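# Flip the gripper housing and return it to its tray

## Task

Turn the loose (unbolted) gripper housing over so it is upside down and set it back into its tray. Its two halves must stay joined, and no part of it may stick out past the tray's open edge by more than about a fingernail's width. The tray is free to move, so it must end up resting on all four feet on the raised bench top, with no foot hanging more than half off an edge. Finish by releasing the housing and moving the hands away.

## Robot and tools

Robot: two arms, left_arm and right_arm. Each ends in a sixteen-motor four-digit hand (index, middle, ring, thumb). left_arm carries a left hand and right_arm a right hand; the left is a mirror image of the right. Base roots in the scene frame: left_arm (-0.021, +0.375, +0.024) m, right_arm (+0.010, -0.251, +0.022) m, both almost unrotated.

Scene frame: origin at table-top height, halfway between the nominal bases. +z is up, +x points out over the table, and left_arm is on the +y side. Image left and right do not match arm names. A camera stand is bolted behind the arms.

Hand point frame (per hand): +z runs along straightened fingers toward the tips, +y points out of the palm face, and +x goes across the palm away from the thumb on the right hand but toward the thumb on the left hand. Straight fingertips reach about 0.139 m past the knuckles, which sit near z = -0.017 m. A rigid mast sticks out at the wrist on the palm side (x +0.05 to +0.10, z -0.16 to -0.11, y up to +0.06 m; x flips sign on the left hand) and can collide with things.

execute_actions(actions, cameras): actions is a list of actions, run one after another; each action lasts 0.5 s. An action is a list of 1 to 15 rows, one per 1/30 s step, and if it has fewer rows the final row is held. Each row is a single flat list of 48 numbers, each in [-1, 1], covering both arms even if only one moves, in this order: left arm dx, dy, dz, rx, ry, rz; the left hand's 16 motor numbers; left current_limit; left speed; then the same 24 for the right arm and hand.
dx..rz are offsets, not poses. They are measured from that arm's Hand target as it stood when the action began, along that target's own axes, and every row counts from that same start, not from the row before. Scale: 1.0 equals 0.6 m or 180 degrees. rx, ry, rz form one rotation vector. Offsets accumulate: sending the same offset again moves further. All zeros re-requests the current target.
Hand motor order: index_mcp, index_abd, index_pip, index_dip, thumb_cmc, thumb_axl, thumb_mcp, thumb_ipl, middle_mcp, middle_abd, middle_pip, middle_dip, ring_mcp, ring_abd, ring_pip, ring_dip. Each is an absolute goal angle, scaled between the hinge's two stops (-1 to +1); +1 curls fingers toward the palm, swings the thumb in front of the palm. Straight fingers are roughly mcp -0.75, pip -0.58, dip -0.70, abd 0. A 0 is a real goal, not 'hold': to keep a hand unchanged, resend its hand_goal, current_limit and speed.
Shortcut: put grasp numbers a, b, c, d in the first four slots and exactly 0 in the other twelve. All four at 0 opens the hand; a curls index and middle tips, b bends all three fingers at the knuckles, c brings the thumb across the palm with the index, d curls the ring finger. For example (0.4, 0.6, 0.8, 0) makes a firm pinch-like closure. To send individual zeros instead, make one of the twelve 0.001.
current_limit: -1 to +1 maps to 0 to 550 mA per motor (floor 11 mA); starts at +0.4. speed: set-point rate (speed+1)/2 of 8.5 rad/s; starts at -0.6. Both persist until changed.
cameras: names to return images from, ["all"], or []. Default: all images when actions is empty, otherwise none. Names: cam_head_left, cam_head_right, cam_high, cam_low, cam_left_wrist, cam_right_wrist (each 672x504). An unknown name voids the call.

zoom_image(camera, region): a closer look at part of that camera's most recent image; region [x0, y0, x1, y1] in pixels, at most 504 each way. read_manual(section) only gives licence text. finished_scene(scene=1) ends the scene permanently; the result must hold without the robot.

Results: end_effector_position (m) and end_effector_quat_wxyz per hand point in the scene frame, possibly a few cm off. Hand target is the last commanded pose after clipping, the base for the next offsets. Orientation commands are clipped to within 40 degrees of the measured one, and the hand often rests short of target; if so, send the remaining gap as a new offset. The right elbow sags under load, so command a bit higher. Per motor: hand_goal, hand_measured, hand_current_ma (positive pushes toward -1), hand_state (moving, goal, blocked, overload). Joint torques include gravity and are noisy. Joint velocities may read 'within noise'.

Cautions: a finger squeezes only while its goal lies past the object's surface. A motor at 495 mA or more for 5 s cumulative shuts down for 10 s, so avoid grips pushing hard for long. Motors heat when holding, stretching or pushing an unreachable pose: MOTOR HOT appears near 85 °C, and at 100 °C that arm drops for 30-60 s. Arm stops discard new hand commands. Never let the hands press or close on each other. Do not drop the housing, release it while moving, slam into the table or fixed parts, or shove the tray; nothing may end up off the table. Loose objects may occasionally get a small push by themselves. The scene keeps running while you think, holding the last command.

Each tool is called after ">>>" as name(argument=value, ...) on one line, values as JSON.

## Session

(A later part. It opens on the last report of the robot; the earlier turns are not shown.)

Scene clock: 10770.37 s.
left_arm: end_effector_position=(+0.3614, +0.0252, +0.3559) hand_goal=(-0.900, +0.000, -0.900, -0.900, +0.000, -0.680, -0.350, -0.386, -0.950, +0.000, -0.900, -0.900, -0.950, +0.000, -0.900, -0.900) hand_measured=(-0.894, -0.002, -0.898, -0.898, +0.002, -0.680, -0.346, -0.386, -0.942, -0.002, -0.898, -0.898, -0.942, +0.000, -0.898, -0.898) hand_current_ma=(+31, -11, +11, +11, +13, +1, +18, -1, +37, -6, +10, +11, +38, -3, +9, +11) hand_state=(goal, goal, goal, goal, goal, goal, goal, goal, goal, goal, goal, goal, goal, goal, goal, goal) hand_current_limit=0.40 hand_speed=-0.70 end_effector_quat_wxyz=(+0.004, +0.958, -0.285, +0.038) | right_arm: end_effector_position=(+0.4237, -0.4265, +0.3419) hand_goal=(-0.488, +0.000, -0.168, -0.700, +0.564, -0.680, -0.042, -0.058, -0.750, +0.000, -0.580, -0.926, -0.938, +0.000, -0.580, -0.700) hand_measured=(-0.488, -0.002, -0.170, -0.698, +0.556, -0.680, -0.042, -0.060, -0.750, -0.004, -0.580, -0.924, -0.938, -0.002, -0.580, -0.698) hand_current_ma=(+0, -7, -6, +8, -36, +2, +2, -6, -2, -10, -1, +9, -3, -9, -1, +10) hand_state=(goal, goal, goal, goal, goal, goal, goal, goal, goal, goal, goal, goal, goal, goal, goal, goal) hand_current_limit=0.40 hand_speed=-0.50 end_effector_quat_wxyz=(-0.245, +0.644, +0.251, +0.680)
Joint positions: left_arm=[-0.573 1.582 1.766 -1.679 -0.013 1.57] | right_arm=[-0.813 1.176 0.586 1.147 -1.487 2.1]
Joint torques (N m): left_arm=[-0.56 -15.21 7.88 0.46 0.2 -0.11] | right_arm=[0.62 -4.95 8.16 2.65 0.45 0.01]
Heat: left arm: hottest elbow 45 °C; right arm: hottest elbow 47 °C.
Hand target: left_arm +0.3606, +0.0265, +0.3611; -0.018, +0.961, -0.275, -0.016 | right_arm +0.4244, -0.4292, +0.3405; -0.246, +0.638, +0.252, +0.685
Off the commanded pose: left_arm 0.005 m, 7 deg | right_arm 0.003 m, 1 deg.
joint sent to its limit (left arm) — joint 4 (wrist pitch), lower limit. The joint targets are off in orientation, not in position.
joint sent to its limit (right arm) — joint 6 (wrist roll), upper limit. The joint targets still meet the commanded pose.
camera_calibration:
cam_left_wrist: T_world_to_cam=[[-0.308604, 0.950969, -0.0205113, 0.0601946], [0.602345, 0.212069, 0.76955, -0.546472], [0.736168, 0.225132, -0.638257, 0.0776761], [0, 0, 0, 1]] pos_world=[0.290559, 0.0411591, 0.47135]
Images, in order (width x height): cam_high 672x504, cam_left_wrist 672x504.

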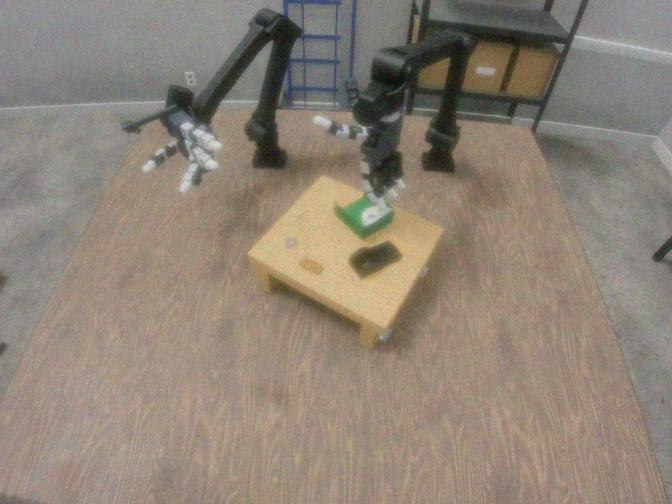

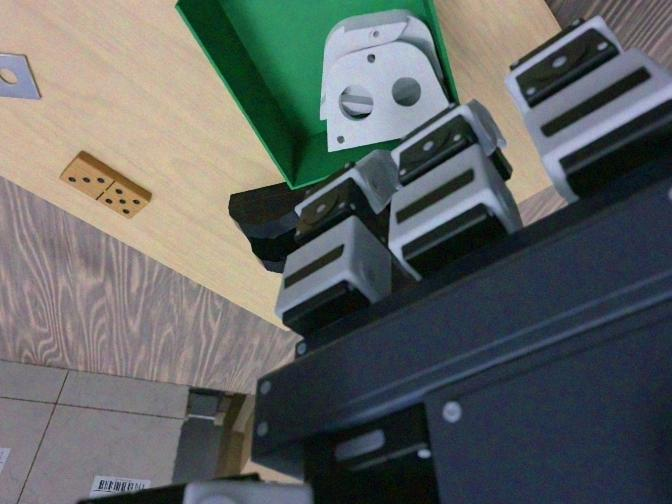

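>>> execute_actions(actions=[[[0,-0.1637,0.0321,0.1667,0,0,-0.9,0.001,-0.9,-0.9,0.001,-0.68,-0.35,-0.386,-0.95,0.001,-0.9,-0.9,-0.95,0.001,-0.9,-0.9,0.4,-0.7,0,0,0,0,0,0,0,0,0.75,0,0,0,0,0,0,0,0,0,0,0,0,0,0.4,-0.5]],[[0,-0.1637,0.0321,0.1667,0,0,-0.9,0.001,-0.9,-0.9,0.001,-0.68,-0.35,-0.386,-0.95,0.001,-0.9,-0.9,-0.95,0.001,-0.9,-0.9,0.4,-0.7,0,0,0,0,0,0,0,0,0.75,0,0,0,0,0,0,0,0,0,0,0,0,0,0.4,-0.5]],[[0,-0.1637,0.0321,0.1667,0,0,-0.9,0.001,-0.9,-0.9,0.001,-0.68,-0.35,-0.386,-0.75,0.001,-0.58,-0.7,-0.75,0.001,-0.58,-0.7,0.4,-0.7,0,0,0,0,0,0,0,0,0.75,0,0,0,0,0,0,0,0,0,0,0,0,0,0.4,-0.5]],[[0.003,0.048,-0.065,0,0.0241,0,-0.5,0.001,-0.58,-0.7,0.001,-0.68,-0.35,-0.386,-0.75,0.001,-0.58,-0.7,-0.75,0.001,-0.58,-0.7,0.4,-0.7,0,0,0,0,0,0,0,0,0.75,0,0,0,0,0,0,0,0,0,0,0,0,0,0.4,-0.5]],[[0.006,0.048,-0.065,0,0.0241,0,0,-0.13,-0.58,-0.7,-0.3,-0.68,-0.35,-0.386,-0.75,0.001,-0.58,-0.7,-0.75,0.001,-0.58,-0.7,0.4,-0.7,0,0,0,0,0,0,0,0,0.75,0,0,0,0,0,0,0,0,0,0,0,0,0,0.4,-0.5]],[[0.01,0.048,-0.065,0,0.0241,0,0.5,-0.13,-0.58,-0.7,-0.6,-0.68,-0.35,-0.386,-0.75,0.001,-0.58,-0.7,-0.75,0.001,-0.58,-0.7,0.4,-0.7,0,0,0,0,0,0,0,0,0.75,0,0,0,0,0,0,0,0,0,0,0,0,0,0.4,-0.5]],[[0.009,0.05,-0.065,0,0.0241,0,0.5,-0.13,-0.58,-0.7,-0.6,-0.68,-0.35,-0.386,-0.75,0.001,-0.58,-0.7,-0.75,0.001,-0.58,-0.7,0.4,-0.7,0,0,0,0,0,0,0,0,0.75,0,0,0,0,0,0,0,0,0,0,0,0,0,0.4,-0.5]],[[-0.002,0.03,-0.03,0,0.0241,0,0.5,-0.13,-0.58,-0.7,-0.6,-0.68,-0.35,-0.386,-0.75,0.001,-0.58,-0.7,-0.75,0.001,-0.58,-0.7,0.4,-0.7,0,0,0,0,0,0,0,0,0.75,0,0,0,0,0,0,0,0,0,0,0,0,0,0.4,-0.5]],[[-0.002,0.03,-0.03,0,0.01,0,0.5,-0.13,-0.58,-0.7,-0.6,-0.68,-0.35,-0.386,-0.75,0.001,-0.58,-0.7,-0.75,0.001,-0.58,-0.7,0.4,-0.7,0,0,0,0,0,0,0,0,0.75,0,0,0,0,0,0,0,0,0,0,0,0,0,0.4,-0.5]]], cameras=["cam_high"])

>>> zoom_image(camera="cam_high", region=[335, 175, 395, 235])

Scene clock: 10811.53 s.
left_arm: end_effector_position=(+0.3823, +0.0984, +0.2928) hand_goal=(+0.500, -0.130, -0.580, -0.700, -0.600, -0.680, -0.350, -0.386, -0.750, +0.000, -0.580, -0.700, -0.750, +0.000, -0.580, -0.700) hand_measured=(+0.500, -0.126, -0.580, -0.702, -0.584, -0.680, -0.348, -0.386, -0.740, -0.002, -0.580, -0.702, -0.740, +0.000, -0.580, -0.702) hand_current_ma=(-2, +12, +0, -9, +75, +1, +9, -1, +44, -6, +0, -10, +45, -3, +0, -10) hand_state=(goal, goal, goal, goal, goal, goal, goal, goal, goal, goal, goal, goal, goal, goal, goal, goal) hand_current_limit=0.40 hand_speed=-0.70 end_effector_quat_wxyz=(+0.643, -0.609, +0.358, -0.296) | right_arm: end_effector_position=(+0.4237, -0.4265, +0.3419) hand_goal=(-0.488, +0.000, -0.168, -0.700, +0.564, -0.680, -0.042, -0.058, -0.750, +0.000, -0.580, -0.926, -0.938, +0.000, -0.580, -0.700) hand_measured=(-0.488, -0.002, -0.170, -0.698, +0.556, -0.680, -0.042, -0.060, -0.750, -0.004, -0.580, -0.924, -0.938, -0.002, -0.580, -0.698) hand_current_ma=(+0, -7, -6, +8, -36, +2, +2, -6, -2, -10, -1, +9, -3, -9, -1, +10) hand_state=(goal, goal, goal, goal, goal, goal, goal, goal, goal, goal, goal, goal, goal, goal, goal, goal) hand_current_limit=0.40 hand_speed=-0.50 end_effector_quat_wxyz=(-0.245, +0.644, +0.251, +0.680)
Joint positions: left_arm=[-0.956 1.546 1.329 -1.498 -1.572 1.527] | right_arm=[-0.813 1.176 0.586 1.147 -1.487 2.1]
Joint torques (N m): left_arm=[-1.14 -14.56 7.57 1.02 -1.17 -0.19] | right_arm=[1.44 -5.13 8.32 2.74 0.48 0]
Heat: left arm: hottest elbow 43 °C; right arm: hottest elbow 47 °C.
Hand target: left_arm +0.3827, +0.0957, +0.2998; +0.636, -0.615, +0.343, -0.315 | right_arm +0.4244, -0.4292, +0.3405; -0.246, +0.638, +0.252, +0.685
Off the commanded pose: left_arm 0.007 m, 3 deg | right_arm 0.003 m, 1 deg.
joint sent to its limit (right arm) — joint 6 (wrist roll), upper limit. The joint targets still meet the commanded pose.
Images, in order (width x height): cam_high 672x504.

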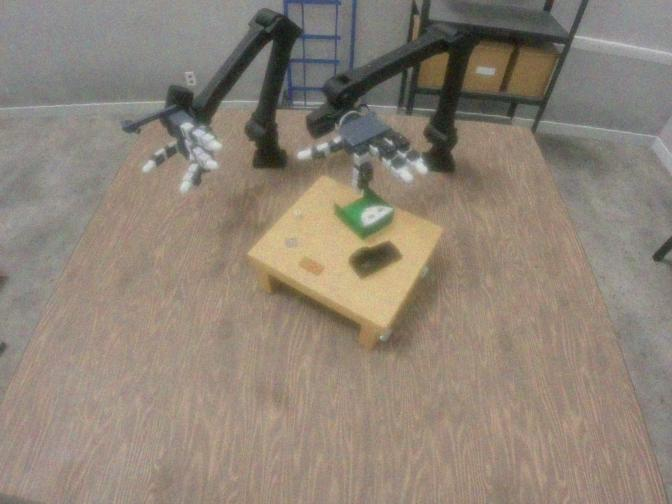

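Scaled by 8.400 from the camera's 672x504 image, which has a finer 960x720 frame.

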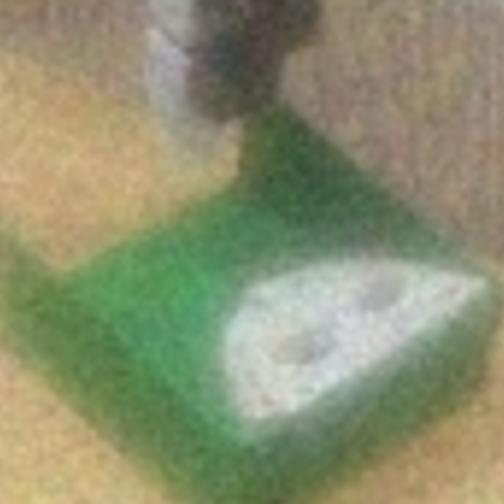

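>>> execute_actions(actions=[[[0,0.04,-0.01,0,0,0,0.5,-0.13,-0.58,-0.7,-0.6,-0.68,-0.35,-0.386,-0.75,0.001,-0.58,-0.7,-0.75,0.001,-0.58,-0.7,0.4,-0.7,0,0,0,0,0,0,0,0,0.75,0,0,0,0,0,0,0,0,0,0,0,0,0,0.4,-0.5]],[[0,0.045,0,0,0,0,0.5,-0.13,-0.58,-0.7,-0.6,-0.68,-0.35,-0.386,-0.75,0.001,-0.58,-0.7,-0.75,0.001,-0.58,-0.7,0.4,-0.7,0,0,0,0,0,0,0,0,0.75,0,0,0,0,0,0,0,0,0,0,0,0,0,0.4,-0.5]]], cameras=["cam_high"])

>>> zoom_image(camera="cam_high", region=[335, 175, 395, 235])

Scene clock: 10823.37 s.
left_arm: end_effector_position=(+0.3752, +0.1011, +0.2567) hand_goal=(+0.500, -0.130, -0.580, -0.700, -0.600, -0.680, -0.350, -0.386, -0.750, +0.000, -0.580, -0.700, -0.750, +0.000, -0.580, -0.700) hand_measured=(+0.500, -0.126, -0.580, -0.702, -0.584, -0.680, -0.348, -0.386, -0.740, -0.002, -0.580, -0.702, -0.740, +0.000, -0.580, -0.702) hand_current_ma=(-2, +12, +0, -9, +75, +1, +9, -1, +44, -6, +0, -10, +45, -3, +0, -10) hand_state=(goal, goal, goal, goal, goal, goal, goal, goal, goal, goal, goal, goal, goal, goal, goal, goal) hand_current_limit=0.40 hand_speed=-0.70 end_effector_quat_wxyz=(+0.636, -0.614, +0.350, -0.311) | right_arm: end_effector_position=(+0.4237, -0.4265, +0.3419) hand_goal=(-0.488, +0.000, -0.168, -0.700, +0.564, -0.680, -0.042, -0.058, -0.750, +0.000, -0.580, -0.926, -0.938, +0.000, -0.580, -0.700) hand_measured=(-0.488, -0.002, -0.170, -0.698, +0.556, -0.680, -0.042, -0.060, -0.750, -0.004, -0.580, -0.924, -0.938, -0.002, -0.580, -0.698) hand_current_ma=(+0, -7, -6, +8, -36, +2, +2, -6, -2, -10, -1, +9, -3, -9, -1, +10) hand_state=(goal, goal, goal, goal, goal, goal, goal, goal, goal, goal, goal, goal, goal, goal, goal, goal) hand_current_limit=0.40 hand_speed=-0.50 end_effector_quat_wxyz=(-0.245, +0.644, +0.251, +0.680)
Joint positions: left_arm=[-0.966 1.545 1.228 -1.406 -1.572 1.483] | right_arm=[-0.813 1.176 0.586 1.147 -1.487 2.1]
Joint torques (N m): left_arm=[-1.14 -11.93 7.25 1.09 -1.03 -0.16] | right_arm=[-0.03 -4.42 8.34 2.77 0.45 0.01]
Heat: left arm: hottest elbow 43 °C; right arm: hottest elbow 47 °C.
Hand target: left_arm +0.3767, +0.0946, +0.2487; +0.636, -0.615, +0.343, -0.315 | right_arm +0.4244, -0.4292, +0.3405; -0.246, +0.638, +0.252, +0.685
Off the commanded pose: left_arm 0.010 m, 1 deg | right_arm 0.003 m, 1 deg.
joint sent to its limit (right arm) — joint 6 (wrist roll), upper limit. The joint targets still meet the commanded pose.
Images, in order (width x height): cam_high 672x504.

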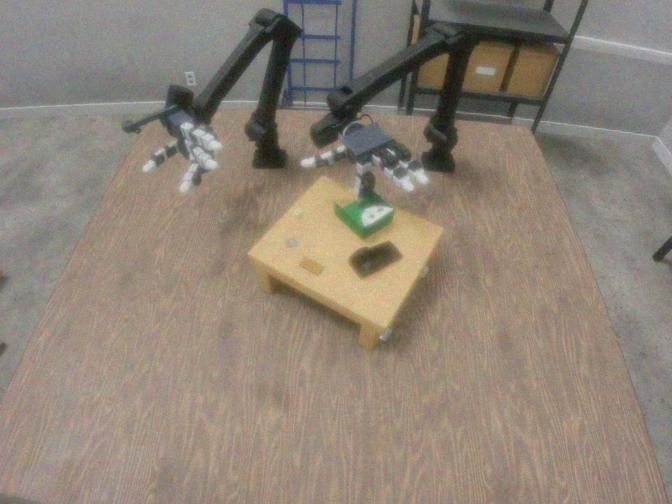

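Scaled by 8.400 from the camera's 672x504 image, which has a finer 960x720 frame.

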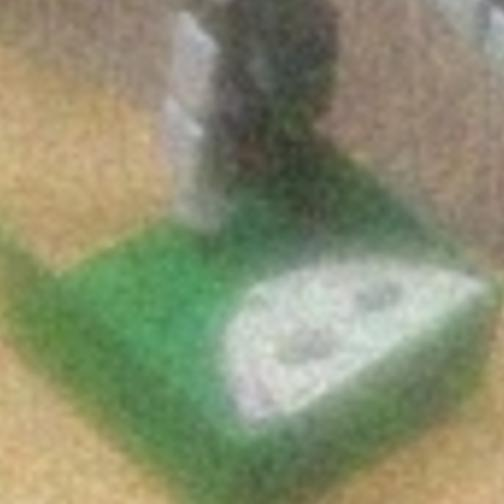

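>>> execute_actions(actions=[[[0,0.014,0.01,0,0,0,0.5,-0.13,-0.58,-0.7,-0.6,-0.68,-0.35,-0.386,-0.75,0.001,-0.58,-0.7,-0.75,0.001,-0.58,-0.7,0.4,-0.7,0,0,0,0,0,0,0,0,0.75,0,0,0,0,0,0,0,0,0,0,0,0,0,0.4,-0.5]],[[0,0,0.02,0,0,0,0.5,-0.13,-0.58,-0.7,-0.6,-0.68,-0.35,-0.386,-0.75,0.001,-0.58,-0.7,-0.75,0.001,-0.58,-0.7,0.4,-0.7,0,0,0,0,0,0,0,0,0.75,0,0,0,0,0,0,0,0,0,0,0,0,0,0.4,-0.5]],[[0,0,0.018,0,0,0,0.5,-0.13,-0.58,-0.7,-0.6,-0.68,-0.35,-0.386,-0.75,0.001,-0.58,-0.7,-0.75,0.001,-0.58,-0.7,0.4,-0.7,0,0,0,0,0,0,0,0,0.75,0,0,0,0,0,0,0,0,0,0,0,0,0,0.4,-0.5]]], cameras=["cam_high"])

>>> zoom_image(camera="cam_high", region=[335, 175, 395, 235])

Scene clock: 10834.33 s.
left_arm: end_effector_position=(+0.3887, +0.1154, +0.2458) hand_goal=(+0.500, -0.130, -0.580, -0.700, -0.600, -0.680, -0.350, -0.386, -0.750, +0.000, -0.580, -0.700, -0.750, +0.000, -0.580, -0.700) hand_measured=(+0.528, -0.130, -0.562, -0.692, -0.584, -0.680, -0.348, -0.386, -0.740, -0.002, -0.580, -0.702, -0.740, +0.000, -0.580, -0.702) hand_current_ma=(+136, -2, +85, +37, +75, +1, +9, -1, +44, -6, +0, -10, +45, -3, +0, -10) hand_state=(blocked, goal, goal, goal, goal, goal, goal, goal, goal, goal, goal, goal, goal, goal, goal, goal) hand_current_limit=0.40 hand_speed=-0.70 end_effector_quat_wxyz=(+0.640, -0.623, +0.333, -0.301) | right_arm: end_effector_position=(+0.4237, -0.4265, +0.3419) hand_goal=(-0.488, +0.000, -0.168, -0.700, +0.564, -0.680, -0.042, -0.058, -0.750, +0.000, -0.580, -0.926, -0.938, +0.000, -0.580, -0.700) hand_measured=(-0.488, -0.002, -0.170, -0.698, +0.556, -0.680, -0.042, -0.060, -0.750, -0.004, -0.580, -0.924, -0.938, -0.002, -0.580, -0.698) hand_current_ma=(+0, -7, -6, +8, -36, +2, +2, -6, -2, -10, -1, +9, -3, -9, -1, +10) hand_state=(goal, goal, goal, goal, goal, goal, goal, goal, goal, goal, goal, goal, goal, goal, goal, goal) hand_current_limit=0.40 hand_speed=-0.50 end_effector_quat_wxyz=(-0.245, +0.644, +0.251, +0.680)
Joint positions: left_arm=[-0.923 1.562 1.218 -1.387 -1.572 1.461] | right_arm=[-0.813 1.176 0.586 1.147 -1.487 2.1]
Joint torques (N m): left_arm=[0.38 -10.29 9.13 0.76 -1.21 -0.12] | right_arm=[1.26 -5.25 8.29 2.67 0.45 0.01]
Heat: left arm: hottest elbow 43 °C; right arm: hottest elbow 47 °C.
Hand target: left_arm +0.4002, +0.1112, +0.2406; +0.636, -0.615, +0.343, -0.315 | right_arm +0.4244, -0.4292, +0.3405; -0.246, +0.638, +0.252, +0.685
Off the commanded pose: left_arm 0.013 m, 2 deg | right_arm 0.003 m, 1 deg.
joint sent to its limit (left arm) — joint 5 (wrist yaw), lower limit. The joint targets are off in orientation, not in position.
joint sent to its limit (right arm) — joint 6 (wrist roll), upper limit. The joint targets still meet the commanded pose.
Images, in order (width x height): cam_high 672x504.

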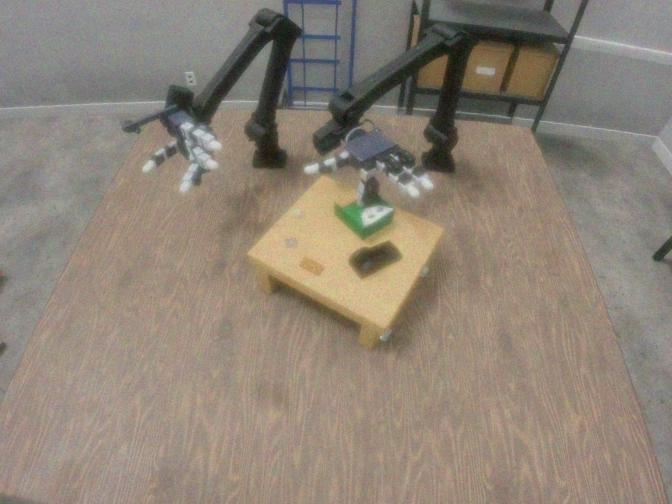

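Scaled by 8.400 from the camera's 672x504 image, which has a finer 960x720 frame.

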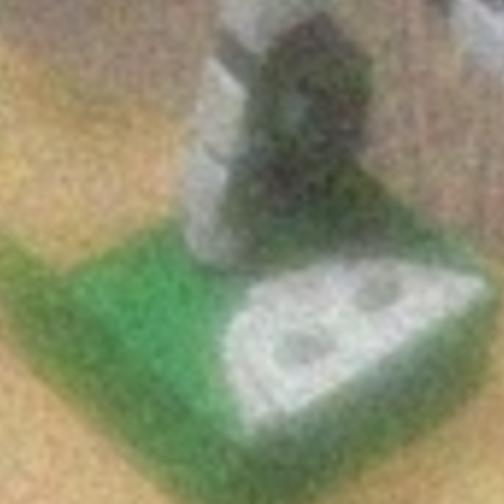

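>>> execute_actions(actions=[[[0,-0.005,0.015,0,0,0,0.5,-0.13,-0.58,-0.7,-0.6,-0.68,-0.35,-0.386,-0.75,0.001,-0.58,-0.7,-0.75,0.001,-0.58,-0.7,0.4,-0.7,0,0,0,0,0,0,0,0,0.75,0,0,0,0,0,0,0,0,0,0,0,0,0,0.4,-0.5]]], cameras=["cam_high"])

>>> zoom_image(camera="cam_high", region=[335, 175, 395, 235])

Scene clock: 10842.17 s.
left_arm: end_effector_position=(+0.3941, +0.1216, +0.2454) hand_goal=(+0.500, -0.130, -0.580, -0.700, -0.600, -0.680, -0.350, -0.386, -0.750, +0.000, -0.580, -0.700, -0.750, +0.000, -0.580, -0.700) hand_measured=(+0.536, -0.134, -0.554, -0.688, -0.584, -0.680, -0.348, -0.386, -0.740, -0.002, -0.580, -0.702, -0.740, +0.000, -0.580, -0.702) hand_current_ma=(+187, -17, +118, +53, +75, +1, +9, -1, +44, -6, +0, -10, +45, -3, +0, -10) hand_state=(blocked, goal, blocked, goal, goal, goal, goal, goal, goal, goal, goal, goal, goal, goal, goal, goal) hand_current_limit=0.40 hand_speed=-0.70 end_effector_quat_wxyz=(+0.643, -0.626, +0.328, -0.295) | right_arm: end_effector_position=(+0.4237, -0.4265, +0.3419) hand_goal=(-0.488, +0.000, -0.168, -0.700, +0.564, -0.680, -0.042, -0.058, -0.750, +0.000, -0.580, -0.926, -0.938, +0.000, -0.580, -0.700) hand_measured=(-0.488, -0.002, -0.170, -0.698, +0.556, -0.680, -0.042, -0.060, -0.750, -0.004, -0.580, -0.924, -0.938, -0.002, -0.580, -0.698) hand_current_ma=(+0, -7, -6, +8, -36, +2, +2, -6, -2, -10, -1, +9, -3, -9, -1, +10) hand_state=(goal, goal, goal, goal, goal, goal, goal, goal, goal, goal, goal, goal, goal, goal, goal, goal) hand_current_limit=0.40 hand_speed=-0.50 end_effector_quat_wxyz=(-0.245, +0.644, +0.251, +0.680)
Joint positions: left_arm=[-0.905 1.566 1.222 -1.387 -1.572 1.461] | right_arm=[-0.813 1.176 0.586 1.147 -1.487 2.1]
Joint torques (N m): left_arm=[0.26 -10.46 10.11 0.55 -1.2 -0.07] | right_arm=[0.5 -4.19 8.06 2.76 0.45 0.03]
Heat: left arm: hottest elbow 43 °C; right arm: hottest elbow 47 °C.
Hand target: left_arm +0.4077, +0.1162, +0.2436; +0.636, -0.615, +0.343, -0.315 | right_arm +0.4244, -0.4292, +0.3405; -0.246, +0.638, +0.252, +0.685
Off the commanded pose: left_arm 0.015 m, 3 deg | right_arm 0.003 m, 1 deg.
joint sent to its limit (left arm) — joint 5 (wrist yaw), lower limit. The joint targets are off in orientation, not in position.
joint sent to its limit (right arm) — joint 6 (wrist roll), upper limit. The joint targets still meet the commanded pose.
Images, in order (width x height): cam_high 672x504.

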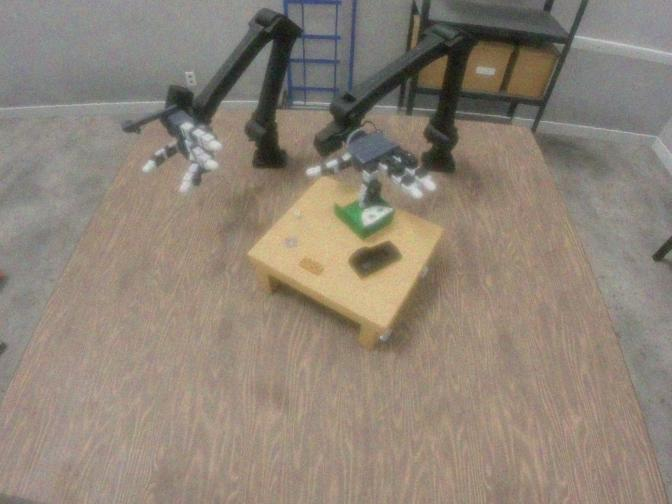

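Scaled by 8.400 from the camera's 672x504 image, which has a finer 960x720 frame.

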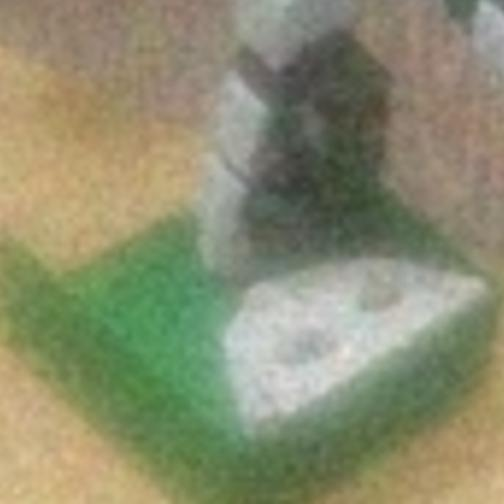

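>>> execute_actions(actions=[[[0,-0.005,0.015,0,0,0,0.5,-0.13,-0.58,-0.7,-0.6,-0.68,-0.35,-0.386,-0.75,0.001,-0.58,-0.7,-0.75,0.001,-0.58,-0.7,0.4,-0.7,0,0,0,0,0,0,0,0,0.75,0,0,0,0,0,0,0,0,0,0,0,0,0,0.4,-0.5]]], cameras=["cam_high"])

>>> zoom_image(camera="cam_high", region=[335, 175, 395, 235])

Scene clock: 10847.37 s.
left_arm: end_effector_position=(+0.4025, +0.1274, +0.2460) hand_goal=(+0.500, -0.130, -0.580, -0.700, -0.600, -0.680, -0.350, -0.386, -0.750, +0.000, -0.580, -0.700, -0.750, +0.000, -0.580, -0.700) hand_measured=(+0.536, -0.132, -0.554, -0.688, -0.584, -0.680, -0.348, -0.386, -0.740, -0.002, -0.580, -0.702, -0.740, +0.000, -0.580, -0.702) hand_current_ma=(+187, -7, +118, +53, +75, +1, +9, -1, +44, -6, +0, -10, +45, -3, +0, -10) hand_state=(blocked, goal, blocked, goal, goal, goal, goal, goal, goal, goal, goal, goal, goal, goal, goal, goal) hand_current_limit=0.40 hand_speed=-0.70 end_effector_quat_wxyz=(+0.646, -0.630, +0.320, -0.289) | right_arm: end_effector_position=(+0.4237, -0.4265, +0.3419) hand_goal=(-0.488, +0.000, -0.168, -0.700, +0.564, -0.680, -0.042, -0.058, -0.750, +0.000, -0.580, -0.926, -0.938, +0.000, -0.580, -0.700) hand_measured=(-0.488, -0.002, -0.170, -0.698, +0.556, -0.680, -0.042, -0.060, -0.750, -0.004, -0.580, -0.924, -0.938, -0.002, -0.580, -0.698) hand_current_ma=(+0, -7, -6, +8, -36, +2, +2, -6, -2, -10, -1, +9, -3, -9, -1, +10) hand_state=(goal, goal, goal, goal, goal, goal, goal, goal, goal, goal, goal, goal, goal, goal, goal, goal) hand_current_limit=0.40 hand_speed=-0.50 end_effector_quat_wxyz=(-0.245, +0.644, +0.251, +0.680)
Joint positions: left_arm=[-0.883 1.576 1.235 -1.387 -1.572 1.463] | right_arm=[-0.813 1.176 0.586 1.147 -1.487 2.1]
Joint torques (N m): left_arm=[0.15 -11.05 10.4 0.35 -1.23 0.01] | right_arm=[0.67 -5.01 8.2 2.66 0.5 -0.01]
Heat: left arm: hottest elbow 43 °C; right arm: hottest elbow 47 °C.
Hand target: left_arm +0.4152, +0.1213, +0.2468; +0.636, -0.615, +0.343, -0.315 | right_arm +0.4244, -0.4292, +0.3405; -0.246, +0.638, +0.252, +0.685
Off the commanded pose: left_arm 0.014 m, 4 deg | right_arm 0.003 m, 1 deg.
joint sent to its limit (left arm) — joint 5 (wrist yaw), lower limit. The joint targets are off in orientation, not in position.
joint sent to its limit (right arm) — joint 6 (wrist roll), upper limit. The joint targets still meet the commanded pose.
Images, in order (width x height): cam_high 672x504.

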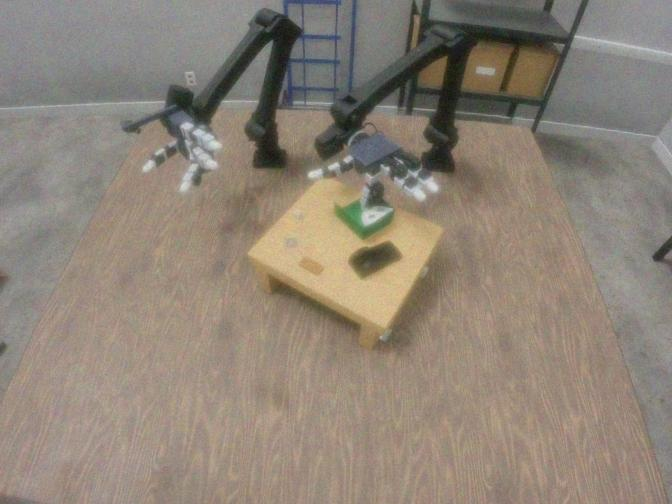

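Scaled by 8.400 from the camera's 672x504 image, which has a finer 960x720 frame.

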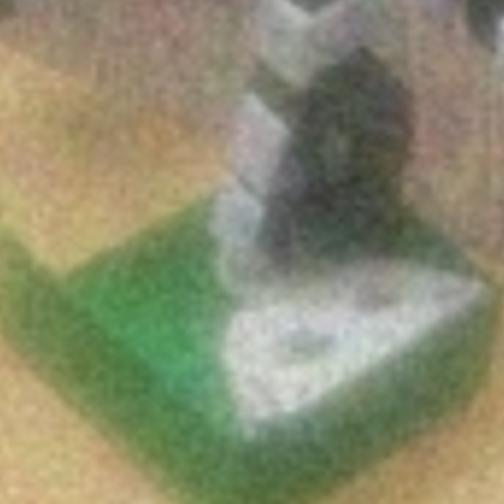

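>>> execute_actions(actions=[[[0,-0.003,0.012,0,0,0,0.5,-0.13,-0.58,-0.7,-0.6,-0.68,-0.35,-0.386,-0.75,0.001,-0.58,-0.7,-0.75,0.001,-0.58,-0.7,0.4,-0.7,0,0,0,0,0,0,0,0,0.75,0,0,0,0,0,0,0,0,0,0,0,0,0,0.4,-0.5]]], cameras=["cam_high"])

>>> zoom_image(camera="cam_high", region=[335, 175, 395, 235])

Scene clock: 10854.00 s.
left_arm: end_effector_position=(+0.4072, +0.1299, +0.2466) hand_goal=(+0.500, -0.130, -0.580, -0.700, -0.600, -0.680, -0.350, -0.386, -0.750, +0.000, -0.580, -0.700, -0.750, +0.000, -0.580, -0.700) hand_measured=(+0.536, -0.130, -0.554, -0.688, -0.584, -0.680, -0.348, -0.386, -0.740, -0.002, -0.580, -0.702, -0.740, +0.000, -0.580, -0.702) hand_current_ma=(+187, +1, +118, +53, +75, +1, +9, -1, +44, -6, +0, -10, +45, -3, +0, -10) hand_state=(blocked, goal, blocked, goal, goal, goal, goal, goal, goal, goal, goal, goal, goal, goal, goal, goal) hand_current_limit=0.40 hand_speed=-0.70 end_effector_quat_wxyz=(+0.648, -0.631, +0.318, -0.283) | right_arm: end_effector_position=(+0.4237, -0.4265, +0.3419) hand_goal=(-0.488, +0.000, -0.168, -0.700, +0.564, -0.680, -0.042, -0.058, -0.750, +0.000, -0.580, -0.926, -0.938, +0.000, -0.580, -0.700) hand_measured=(-0.488, -0.002, -0.170, -0.698, +0.556, -0.680, -0.042, -0.060, -0.750, -0.004, -0.580, -0.924, -0.938, -0.002, -0.580, -0.698) hand_current_ma=(+0, -7, -6, +8, -36, +2, +2, -6, -2, -10, -1, +9, -3, -9, -1, +10) hand_state=(goal, goal, goal, goal, goal, goal, goal, goal, goal, goal, goal, goal, goal, goal, goal, goal) hand_current_limit=0.40 hand_speed=-0.50 end_effector_quat_wxyz=(-0.245, +0.644, +0.251, +0.680)
Joint positions: left_arm=[-0.872 1.584 1.246 -1.387 -1.572 1.472] | right_arm=[-0.813 1.176 0.586 1.147 -1.487 2.1]
Joint torques (N m): left_arm=[0.67 -11.34 10.63 0.29 -1.19 0.02] | right_arm=[1.26 -4.19 8.25 2.61 0.46 0.01]
Heat: left arm: hottest elbow 44 °C; right arm: hottest elbow 47 °C.
Hand target: left_arm +0.4212, +0.1252, +0.2487; +0.636, -0.615, +0.343, -0.315 | right_arm +0.4244, -0.4292, +0.3405; -0.246, +0.638, +0.252, +0.685
Off the commanded pose: left_arm 0.015 m, 5 deg | right_arm 0.003 m, 1 deg.
joint sent to its limit (left arm) — joint 5 (wrist yaw), lower limit. The joint targets are off in orientation, not in position.
joint sent to its limit (right arm) — joint 6 (wrist roll), upper limit. The joint targets still meet the commanded pose.
Images, in order (width x height): cam_high 672x504.

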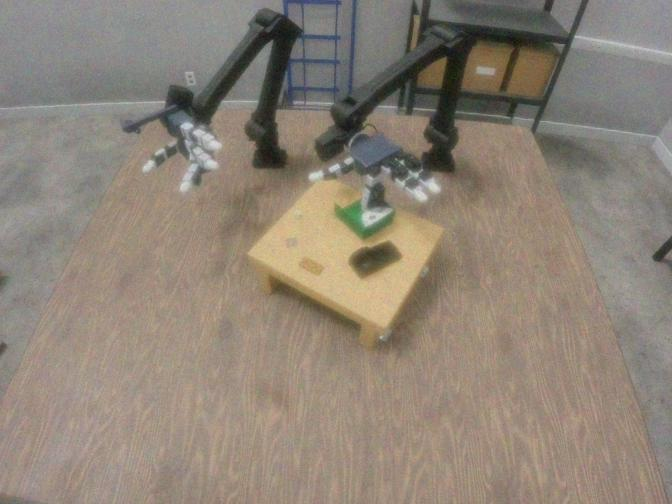

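Scaled by 8.400 from the camera's 672x504 image, which has a finer 960x720 frame.

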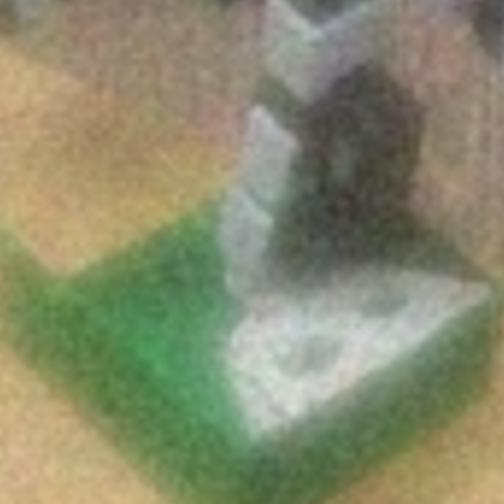

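>>> execute_actions(actions=[[[0,0,-0.045,0,0,0,0.5,-0.13,-0.58,-0.7,-0.6,-0.68,-0.35,-0.386,-0.75,0.001,-0.58,-0.7,-0.75,0.001,-0.58,-0.7,0.4,-0.7,0,0,0,0,0,0,0,0,0.75,0,0,0,0,0,0,0,0,0,0,0,0,0,0.4,-0.5]],[[0,-0.06,0,0,0,0,0.5,-0.13,-0.58,-0.7,-0.6,-0.68,-0.35,-0.386,-0.75,0.001,-0.58,-0.7,-0.75,0.001,-0.58,-0.7,0.4,-0.7,0,0,0,0,0,0,0,0,0.75,0,0,0,0,0,0,0,0,0,0,0,0,0,0.4,-0.5]],[[-0.005,-0.06,0.025,0,0,0,0.5,-0.13,-0.58,-0.7,-0.6,-0.68,-0.35,-0.386,-0.75,0.001,-0.58,-0.7,-0.75,0.001,-0.58,-0.7,0.4,-0.7,0,0,0,0,0,0,0,0,0.75,0,0,0,0,0,0,0,0,0,0,0,0,0,0.4,-0.5]],[[-0.025,-0.05,0.044,0,-0.0241,0,0.3,-0.13,-0.58,-0.7,-0.3,-0.68,-0.35,-0.386,-0.75,0.001,-0.58,-0.7,-0.75,0.001,-0.58,-0.7,0.4,-0.7,0,0,0,0,0,0,0,0,0.75,0,0,0,0,0,0,0,0,0,0,0,0,0,0.4,-0.5]],[[-0.02,-0.045,0.045,0,-0.0241,0,0,0.001,-0.9,-0.9,0.001,-0.68,-0.35,-0.386,-0.95,0.001,-0.9,-0.9,-0.95,0.001,-0.9,-0.9,0.4,-0.7,0,0,0,0,0,0,0,0,0.75,0,0,0,0,0,0,0,0,0,0,0,0,0,0.4,-0.5]],[[-0.016,-0.04,0.046,0,-0.0241,0,-0.9,0.001,-0.9,-0.9,0.001,-0.68,-0.35,-0.386,-0.95,0.001,-0.9,-0.9,-0.95,0.001,-0.9,-0.9,0.4,-0.7,0,0,0,0,0,0,0,0,0.75,0,0,0,0,0,0,0,0,0,0,0,0,0,0.4,-0.5]],[[-0.012,-0.04,0.047,0,-0.0241,0,-0.9,0.001,-0.9,-0.9,0.001,-0.68,-0.35,-0.386,-0.95,0.001,-0.9,-0.9,-0.95,0.001,-0.9,-0.9,0.4,-0.7,0,0,0,0,0,0,0,0,0.75,0,0,0,0,0,0,0,0,0,0,0,0,0,0.4,-0.5]],[[-0.01,-0.035,0.047,0,-0.0241,0,-0.9,0.001,-0.9,-0.9,0.001,-0.68,-0.35,-0.386,-0.95,0.001,-0.9,-0.9,-0.95,0.001,-0.9,-0.9,0.4,-0.7,0,0,0,0,0,0,0,0,0.75,0,0,0,0,0,0,0,0,0,0,0,0,0,0.4,-0.5]]], cameras=["cam_head_left","cam_head_right"])

>>> zoom_image(camera="cam_head_left", region=[240, 230, 340, 315])

>>> zoom_image(camera="cam_head_right", region=[240, 230, 340, 315])

Scene clock: 10873.63 s.
left_arm: end_effector_position=(+0.4720, +0.2486, +0.4425) hand_goal=(-0.900, +0.000, -0.900, -0.900, +0.000, -0.680, -0.350, -0.386, -0.950, +0.000, -0.900, -0.900, -0.950, +0.000, -0.900, -0.900) hand_measured=(-0.882, -0.004, -0.894, -0.898, +0.004, -0.680, -0.348, -0.386, -0.930, -0.002, -0.894, -0.896, -0.930, +0.000, -0.894, -0.896) hand_current_ma=(+94, -15, +30, +13, +16, +1, +9, -1, +99, -6, +29, +14, +103, -3, +27, +14) hand_state=(goal, goal, goal, goal, goal, goal, goal, goal, goal, goal, goal, goal, blocked, goal, goal, goal) hand_current_limit=0.40 hand_speed=-0.70 end_effector_quat_wxyz=(+0.682, -0.669, +0.225, -0.192) | right_arm: end_effector_position=(+0.4237, -0.4265, +0.3419) hand_goal=(-0.488, +0.000, -0.168, -0.700, +0.564, -0.680, -0.042, -0.058, -0.750, +0.000, -0.580, -0.926, -0.938, +0.000, -0.580, -0.700) hand_measured=(-0.488, -0.002, -0.170, -0.698, +0.556, -0.680, -0.042, -0.060, -0.750, -0.004, -0.580, -0.924, -0.938, -0.002, -0.580, -0.698) hand_current_ma=(+0, -7, -6, +8, -36, +2, +2, -6, -2, -10, -1, +9, -3, -9, -1, +10) hand_state=(goal, goal, goal, goal, goal, goal, goal, goal, goal, goal, goal, goal, goal, goal, goal, goal) hand_current_limit=0.40 hand_speed=-0.50 end_effector_quat_wxyz=(-0.245, +0.644, +0.251, +0.680)
Joint positions: left_arm=[-0.592 1.539 1.714 -1.667 -1.575 1.699] | right_arm=[-0.813 1.176 0.586 1.147 -1.487 2.1]
Joint torques (N m): left_arm=[-0.67 -12.04 11.64 0.46 -1.12 0.15] | right_arm=[0.91 -4.37 8.23 2.71 0.47 -0.06]
Heat: left arm: hottest elbow 45 °C; right arm: hottest elbow 47 °C.
Hand target: left_arm +0.4804, +0.2431, +0.4507; +0.689, -0.664, +0.217, -0.194 | right_arm +0.4244, -0.4292, +0.3405; -0.246, +0.638, +0.252, +0.685
Off the commanded pose: left_arm 0.013 m, 1 deg | right_arm 0.003 m, 1 deg.
joint read past its limit (left arm) — joint 5 (wrist yaw), lower limit.
joint sent to its limit (left arm) — joint 5 (wrist yaw), lower limit. The joint targets still meet the commanded pose.
joint sent to its limit (right arm) — joint 6 (wrist roll), upper limit. The joint targets still meet the commanded pose.
Images, in order (width x height): cam_head_left 672x504, cam_head_right 672x504.

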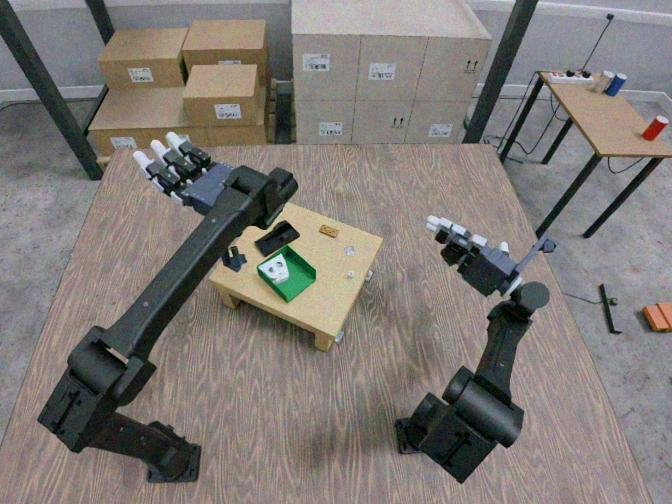

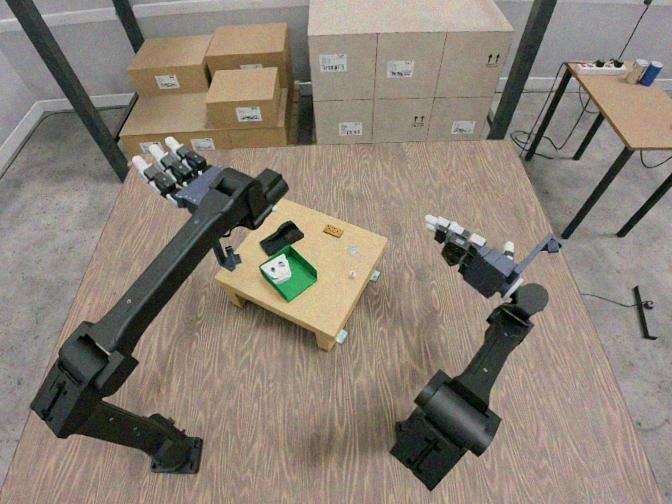

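Scaled by 5.040 from the camera's 672x504 image, which has a finer 960x720 frame.

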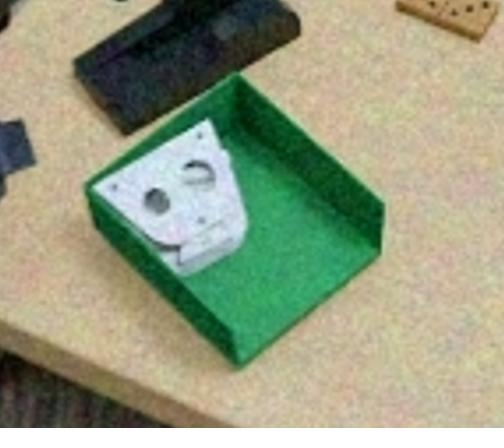

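Scaled by 5.040 from the camera's 672x504 image, which has a finer 960x720 frame.

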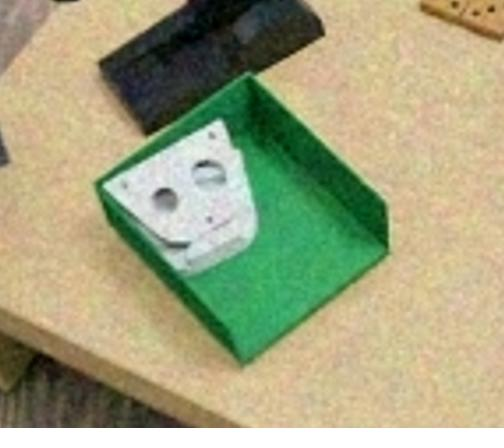

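>>> execute_actions(actions=[[[0,0.1257,-0.1097,-0.1667,0,0,-0.9,0.001,-0.9,-0.9,0.001,-0.68,-0.35,-0.386,-0.95,0.001,-0.9,-0.9,-0.95,0.001,-0.9,-0.9,0.4,-0.7,0,0,0,0,0,0,0,0,0.75,0,0,0,0,0,0,0,0,0,0,0,0,0,0.4,-0.5]],[[0,0.1257,-0.1097,-0.1667,0,0,-0.9,0.001,-0.9,-0.9,0.001,-0.68,-0.35,-0.386,-0.95,0.001,-0.9,-0.9,-0.95,0.001,-0.9,-0.9,0.4,-0.7,0,0,0,0,0,0,0,0,0.75,0,0,0,0,0,0,0,0,0,0,0,0,0,0.4,-0.5]],[[0,0.1257,-0.1097,-0.1667,0,0,-0.9,0.001,-0.9,-0.9,0.001,-0.68,-0.35,-0.386,-0.95,0.001,-0.9,-0.9,-0.95,0.001,-0.9,-0.9,0.4,-0.7,0,0,0,0,0,0,0,0,0.75,0,0,0,0,0,0,0,0,0,0,0,0,0,0.4,-0.5]]], cameras=["cam_left_wrist"])

>>> zoom_image(camera="cam_left_wrist", region=[220, 10, 420, 180])

Scene clock: 10889.17 s.
left_arm: end_effector_position=(+0.3347, +0.0316, +0.3535) hand_goal=(-0.900, +0.000, -0.900, -0.900, +0.000, -0.680, -0.350, -0.386, -0.950, +0.000, -0.900, -0.900, -0.950, +0.000, -0.900, -0.900) hand_measured=(-0.894, -0.002, -0.898, -0.898, +0.002, -0.680, -0.346, -0.386, -0.942, -0.002, -0.898, -0.898, -0.942, +0.000, -0.898, -0.898) hand_current_ma=(+31, -11, +10, +10, +12, +1, +17, -1, +37, -6, +10, +11, +38, -3, +9, +11) hand_state=(goal, goal, goal, goal, goal, goal, goal, goal, goal, goal, goal, goal, goal, goal, goal, goal) hand_current_limit=0.40 hand_speed=-0.70 end_effector_quat_wxyz=(+0.002, +0.953, -0.301, +0.032) | right_arm: end_effector_position=(+0.4237, -0.4265, +0.3419) hand_goal=(-0.488, +0.000, -0.168, -0.700, +0.564, -0.680, -0.042, -0.058, -0.750, +0.000, -0.580, -0.926, -0.938, +0.000, -0.580, -0.700) hand_measured=(-0.488, -0.002, -0.170, -0.698, +0.556, -0.680, -0.042, -0.060, -0.750, -0.004, -0.580, -0.924, -0.938, -0.002, -0.580, -0.698) hand_current_ma=(+0, -7, -6, +8, -36, +2, +2, -6, -2, -10, -1, +9, -3, -9, -1, +10) hand_state=(goal, goal, goal, goal, goal, goal, goal, goal, goal, goal, goal, goal, goal, goal, goal, goal) hand_current_limit=0.40 hand_speed=-0.50 end_effector_quat_wxyz=(-0.245, +0.644, +0.251, +0.680)
Joint positions: left_arm=[-0.592 1.528 1.699 -1.679 -0.015 1.584] | right_arm=[-0.813 1.176 0.586 1.147 -1.487 2.1]
Joint torques (N m): left_arm=[-0.62 -14.15 7.9 0.44 0.22 -0.12] | right_arm=[1.14 -5.07 8.44 2.78 0.53 -0.02]
Heat: left arm: hottest elbow 47 °C; right arm: hottest elbow 47 °C.
Hand target: left_arm +0.3347, +0.0321, +0.3559; -0.018, +0.957, -0.290, -0.016 | right_arm +0.4244, -0.4292, +0.3405; -0.246, +0.638, +0.252, +0.685
Off the commanded pose: left_arm 0.002 m, 6 deg | right_arm 0.003 m, 1 deg.
joint sent to its limit (left arm) — joint 4 (wrist pitch), lower limit. The joint targets are off in orientation, not in position.
joint sent to its limit (right arm) — joint 6 (wrist roll), upper limit. The joint targets still meet the commanded pose.
camera_calibration:
cam_left_wrist: T_world_to_cam=[[-0.277506, 0.960687, -0.00842509, 0.030909], [0.616397, 0.184767, 0.765452, -0.532257], [0.736916, 0.207224, -0.643438, 0.096473], [0, 0, 0, 1]] pos_world=[0.265566, 0.0486579, 0.469752]
Images, in order (width x height): cam_left_wrist 672x504.

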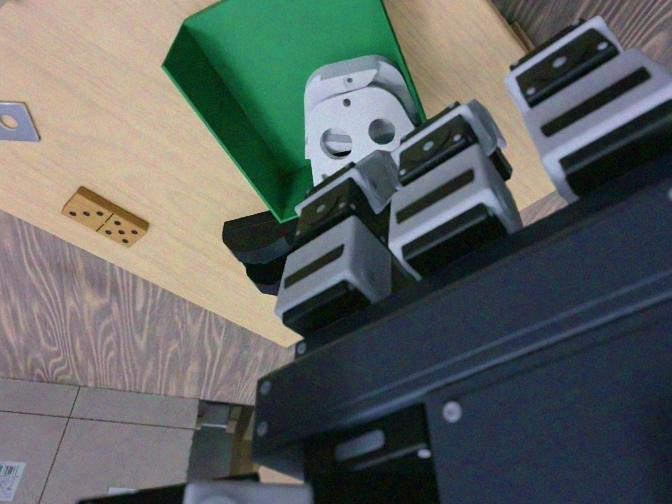

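Scaled by 2.520 from the camera's 672x504 image, which has a finer 960x720 frame.

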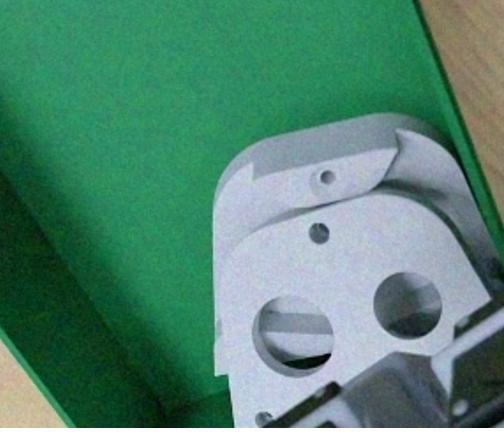

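>>> execute_actions(actions=[[[0,-0.1637,0.0321,0.1667,0,0,-0.9,0.001,-0.9,-0.9,0.001,-0.68,-0.35,-0.386,-0.95,0.001,-0.9,-0.9,-0.95,0.001,-0.9,-0.9,0.4,-0.7,0,0,0,0,0,0,0,0,0.75,0,0,0,0,0,0,0,0,0,0,0,0,0,0.4,-0.5]],[[0,-0.1637,0.0321,0.1667,0,0,-0.9,0.001,-0.9,-0.9,0.001,-0.68,-0.35,-0.386,-0.95,0.001,-0.9,-0.9,-0.95,0.001,-0.9,-0.9,0.4,-0.7,0,0,0,0,0,0,0,0,0.75,0,0,0,0,0,0,0,0,0,0,0,0,0,0.4,-0.5]],[[0,-0.1637,0.0321,0.1667,0,0,-0.9,0.001,-0.9,-0.9,0.001,-0.68,-0.35,-0.386,-0.75,0.001,-0.58,-0.7,-0.75,0.001,-0.58,-0.7,0.4,-0.7,0,0,0,0,0,0,0,0,0.75,0,0,0,0,0,0,0,0,0,0,0,0,0,0.4,-0.5]],[[0.007,0.048,-0.061,0,0.0241,0,-0.5,0.001,-0.58,-0.7,0.001,-0.68,-0.35,-0.386,-0.75,0.001,-0.58,-0.7,-0.75,0.001,-0.58,-0.7,0.4,-0.7,0,0,0,0,0,0,0,0,0.75,0,0,0,0,0,0,0,0,0,0,0,0,0,0.4,-0.5]],[[0.01,0.048,-0.061,0,0.0241,0,0,-0.13,-0.58,-0.7,-0.3,-0.68,-0.35,-0.386,-0.75,0.001,-0.58,-0.7,-0.75,0.001,-0.58,-0.7,0.4,-0.7,0,0,0,0,0,0,0,0,0.75,0,0,0,0,0,0,0,0,0,0,0,0,0,0.4,-0.5]],[[0.014,0.048,-0.061,0,0.0241,0,0.5,-0.13,-0.58,-0.7,-0.6,-0.68,-0.35,-0.386,-0.75,0.001,-0.58,-0.7,-0.75,0.001,-0.58,-0.7,0.4,-0.7,0,0,0,0,0,0,0,0,0.75,0,0,0,0,0,0,0,0,0,0,0,0,0,0.4,-0.5]],[[0.013,0.05,-0.061,0,0.0241,0,0.5,-0.13,-0.58,-0.7,-0.6,-0.68,-0.35,-0.386,-0.75,0.001,-0.58,-0.7,-0.75,0.001,-0.58,-0.7,0.4,-0.7,0,0,0,0,0,0,0,0,0.75,0,0,0,0,0,0,0,0,0,0,0,0,0,0.4,-0.5]],[[0.001,0.03,-0.03,0,0.0241,0,0.5,-0.13,-0.58,-0.7,-0.6,-0.68,-0.35,-0.386,-0.75,0.001,-0.58,-0.7,-0.75,0.001,-0.58,-0.7,0.4,-0.7,0,0,0,0,0,0,0,0,0.75,0,0,0,0,0,0,0,0,0,0,0,0,0,0.4,-0.5]],[[0.001,0.03,-0.03,0,0.01,0,0.5,-0.13,-0.58,-0.7,-0.6,-0.68,-0.35,-0.386,-0.75,0.001,-0.58,-0.7,-0.75,0.001,-0.58,-0.7,0.4,-0.7,0,0,0,0,0,0,0,0,0.75,0,0,0,0,0,0,0,0,0,0,0,0,0,0.4,-0.5]]], cameras=["cam_high"])

>>> zoom_image(camera="cam_high", region=[335, 175, 395, 235])

Scene clock: 10920.00 s.
left_arm: end_effector_position=(+0.3727, +0.1027, +0.2909) hand_goal=(+0.500, -0.130, -0.580, -0.700, -0.600, -0.680, -0.350, -0.386, -0.750, +0.000, -0.580, -0.700, -0.750, +0.000, -0.580, -0.700) hand_measured=(+0.500, -0.126, -0.580, -0.702, -0.584, -0.680, -0.348, -0.386, -0.740, -0.002, -0.580, -0.702, -0.740, +0.000, -0.580, -0.702) hand_current_ma=(-2, +12, +0, -9, +75, +1, +9, -1, +45, -6, +1, -10, +46, -3, +0, -10) hand_state=(goal, goal, goal, goal, goal, goal, goal, goal, goal, goal, goal, goal, goal, goal, goal, goal) hand_current_limit=0.40 hand_speed=-0.70 end_effector_quat_wxyz=(+0.639, -0.608, +0.359, -0.303) | right_arm: end_effector_position=(+0.4237, -0.4265, +0.3419) hand_goal=(-0.488, +0.000, -0.168, -0.700, +0.564, -0.680, -0.042, -0.058, -0.750, +0.000, -0.580, -0.926, -0.938, +0.000, -0.580, -0.700) hand_measured=(-0.488, -0.002, -0.170, -0.698, +0.556, -0.680, -0.042, -0.060, -0.750, -0.004, -0.580, -0.924, -0.938, -0.002, -0.580, -0.698) hand_current_ma=(+0, -7, -6, +8, -36, +2, +2, -6, -2, -10, -1, +9, -3, -9, -1, +10) hand_state=(goal, goal, goal, goal, goal, goal, goal, goal, goal, goal, goal, goal, goal, goal, goal, goal) hand_current_limit=0.40 hand_speed=-0.50 end_effector_quat_wxyz=(-0.245, +0.644, +0.251, +0.680)
Joint positions: left_arm=[-0.969 1.521 1.295 -1.51 -1.572 1.497] | right_arm=[-0.813 1.176 0.586 1.147 -1.487 2.1]
Joint torques (N m): left_arm=[-1.08 -13.04 7.62 0.88 -1.23 -0.16] | right_arm=[1.08 -4.89 8.31 2.59 0.5 -0.03]
Heat: left arm: hottest elbow 44 °C; right arm: hottest elbow 47 °C.
Hand target: left_arm +0.3745, +0.0988, +0.2942; +0.631, -0.610, +0.352, -0.325 | right_arm +0.4244, -0.4292, +0.3405; -0.246, +0.638, +0.252, +0.685
Off the commanded pose: left_arm 0.005 m, 3 deg | right_arm 0.003 m, 1 deg.
joint sent to its limit (left arm) — joint 5 (wrist yaw), lower limit. The joint targets still meet the commanded pose.
joint sent to its limit (right arm) — joint 6 (wrist roll), upper limit. The joint targets still meet the commanded pose.
Images, in order (width x height): cam_high 672x504.

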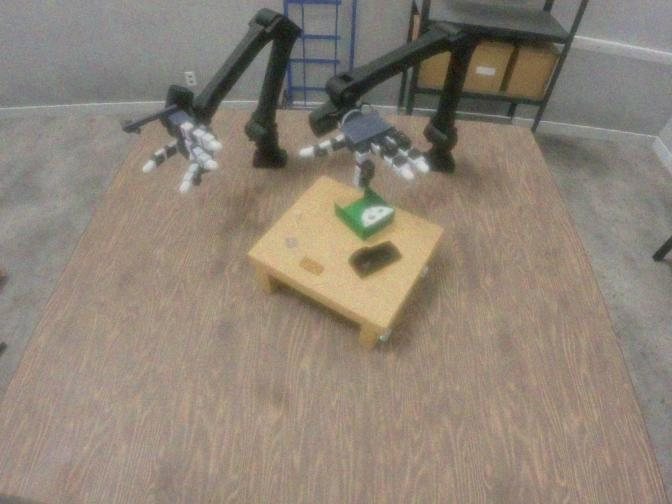

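Scaled by 8.400 from the camera's 672x504 image, which has a finer 960x720 frame.

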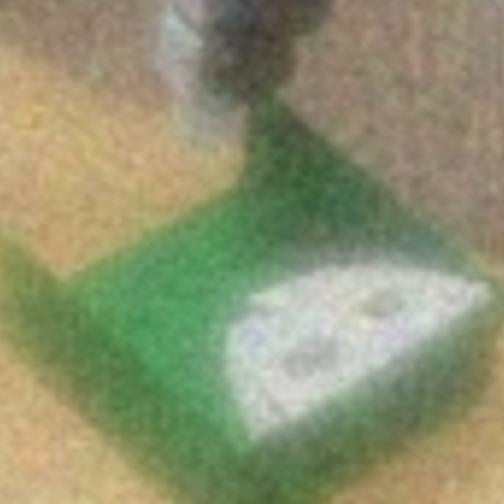

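>>> execute_actions(actions=[[[0.018,0.04,0,0,0,0,0.5,-0.13,-0.58,-0.7,-0.6,-0.68,-0.35,-0.386,-0.75,0.001,-0.58,-0.7,-0.75,0.001,-0.58,-0.7,0.4,-0.7,0,0,0,0,0,0,0,0,0.75,0,0,0,0,0,0,0,0,0,0,0,0,0,0.4,-0.5]],[[0,0.038,0,0,0,0,0.5,-0.13,-0.58,-0.7,-0.6,-0.68,-0.35,-0.386,-0.75,0.001,-0.58,-0.7,-0.75,0.001,-0.58,-0.7,0.4,-0.7,0,0,0,0,0,0,0,0,0.75,0,0,0,0,0,0,0,0,0,0,0,0,0,0.4,-0.5]]], cameras=["cam_high"])

>>> zoom_image(camera="cam_high", region=[335, 175, 395, 235])

Scene clock: 10929.80 s.
left_arm: end_effector_position=(+0.3758, +0.0981, +0.2535) hand_goal=(+0.500, -0.130, -0.580, -0.700, -0.600, -0.680, -0.350, -0.386, -0.750, +0.000, -0.580, -0.700, -0.750, +0.000, -0.580, -0.700) hand_measured=(+0.500, -0.126, -0.580, -0.702, -0.584, -0.680, -0.348, -0.386, -0.740, -0.002, -0.580, -0.702, -0.740, +0.000, -0.580, -0.702) hand_current_ma=(-2, +12, +0, -9, +75, +1, +9, -1, +45, -6, +1, -10, +46, -3, +0, -10) hand_state=(goal, goal, goal, goal, goal, goal, goal, goal, goal, goal, goal, goal, goal, goal, goal, goal) hand_current_limit=0.40 hand_speed=-0.70 end_effector_quat_wxyz=(+0.636, -0.612, +0.353, -0.310) | right_arm: end_effector_position=(+0.4237, -0.4265, +0.3419) hand_goal=(-0.488, +0.000, -0.168, -0.700, +0.564, -0.680, -0.042, -0.058, -0.750, +0.000, -0.580, -0.926, -0.938, +0.000, -0.580, -0.700) hand_measured=(-0.488, -0.002, -0.170, -0.698, +0.556, -0.680, -0.042, -0.060, -0.750, -0.004, -0.580, -0.924, -0.938, -0.002, -0.580, -0.698) hand_current_ma=(+0, -7, -6, +8, -36, +2, +2, -6, -2, -10, -1, +9, -3, -9, -1, +10) hand_state=(goal, goal, goal, goal, goal, goal, goal, goal, goal, goal, goal, goal, goal, goal, goal, goal) hand_current_limit=0.40 hand_speed=-0.50 end_effector_quat_wxyz=(-0.245, +0.644, +0.251, +0.680)
Joint positions: left_arm=[-0.969 1.563 1.24 -1.444 -1.572 1.443] | right_arm=[-0.813 1.176 0.586 1.147 -1.487 2.1]
Joint torques (N m): left_arm=[-1.2 -11.99 7.31 0.92 -1.18 -0.18] | right_arm=[1.26 -4.95 8.28 2.67 0.47 0]
Heat: left arm: hottest elbow 43 °C; right arm: hottest elbow 47 °C.
Hand target: left_arm +0.3794, +0.0918, +0.2469; +0.631, -0.610, +0.352, -0.325 | right_arm +0.4244, -0.4292, +0.3405; -0.246, +0.638, +0.252, +0.685
Off the commanded pose: left_arm 0.010 m, 2 deg | right_arm 0.003 m, 1 deg.
joint sent to its limit (left arm) — joint 5 (wrist yaw), lower limit. The joint targets still meet the commanded pose.
joint sent to its limit (right arm) — joint 6 (wrist roll), upper limit. The joint targets still meet the commanded pose.
Images, in order (width x height): cam_high 672x504.

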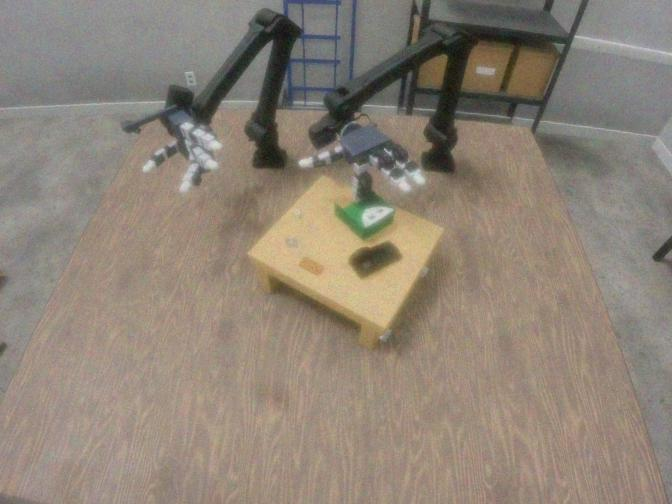

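Scaled by 8.400 from the camera's 672x504 image, which has a finer 960x720 frame.

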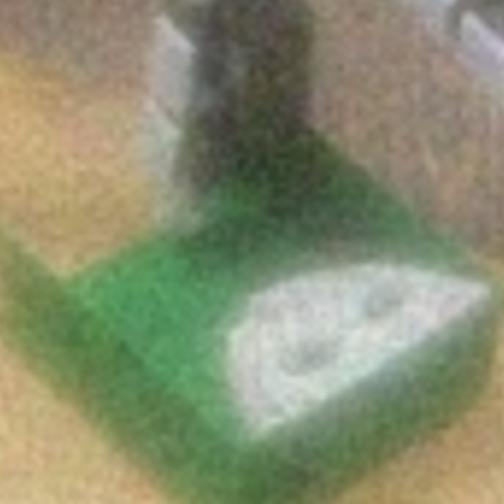

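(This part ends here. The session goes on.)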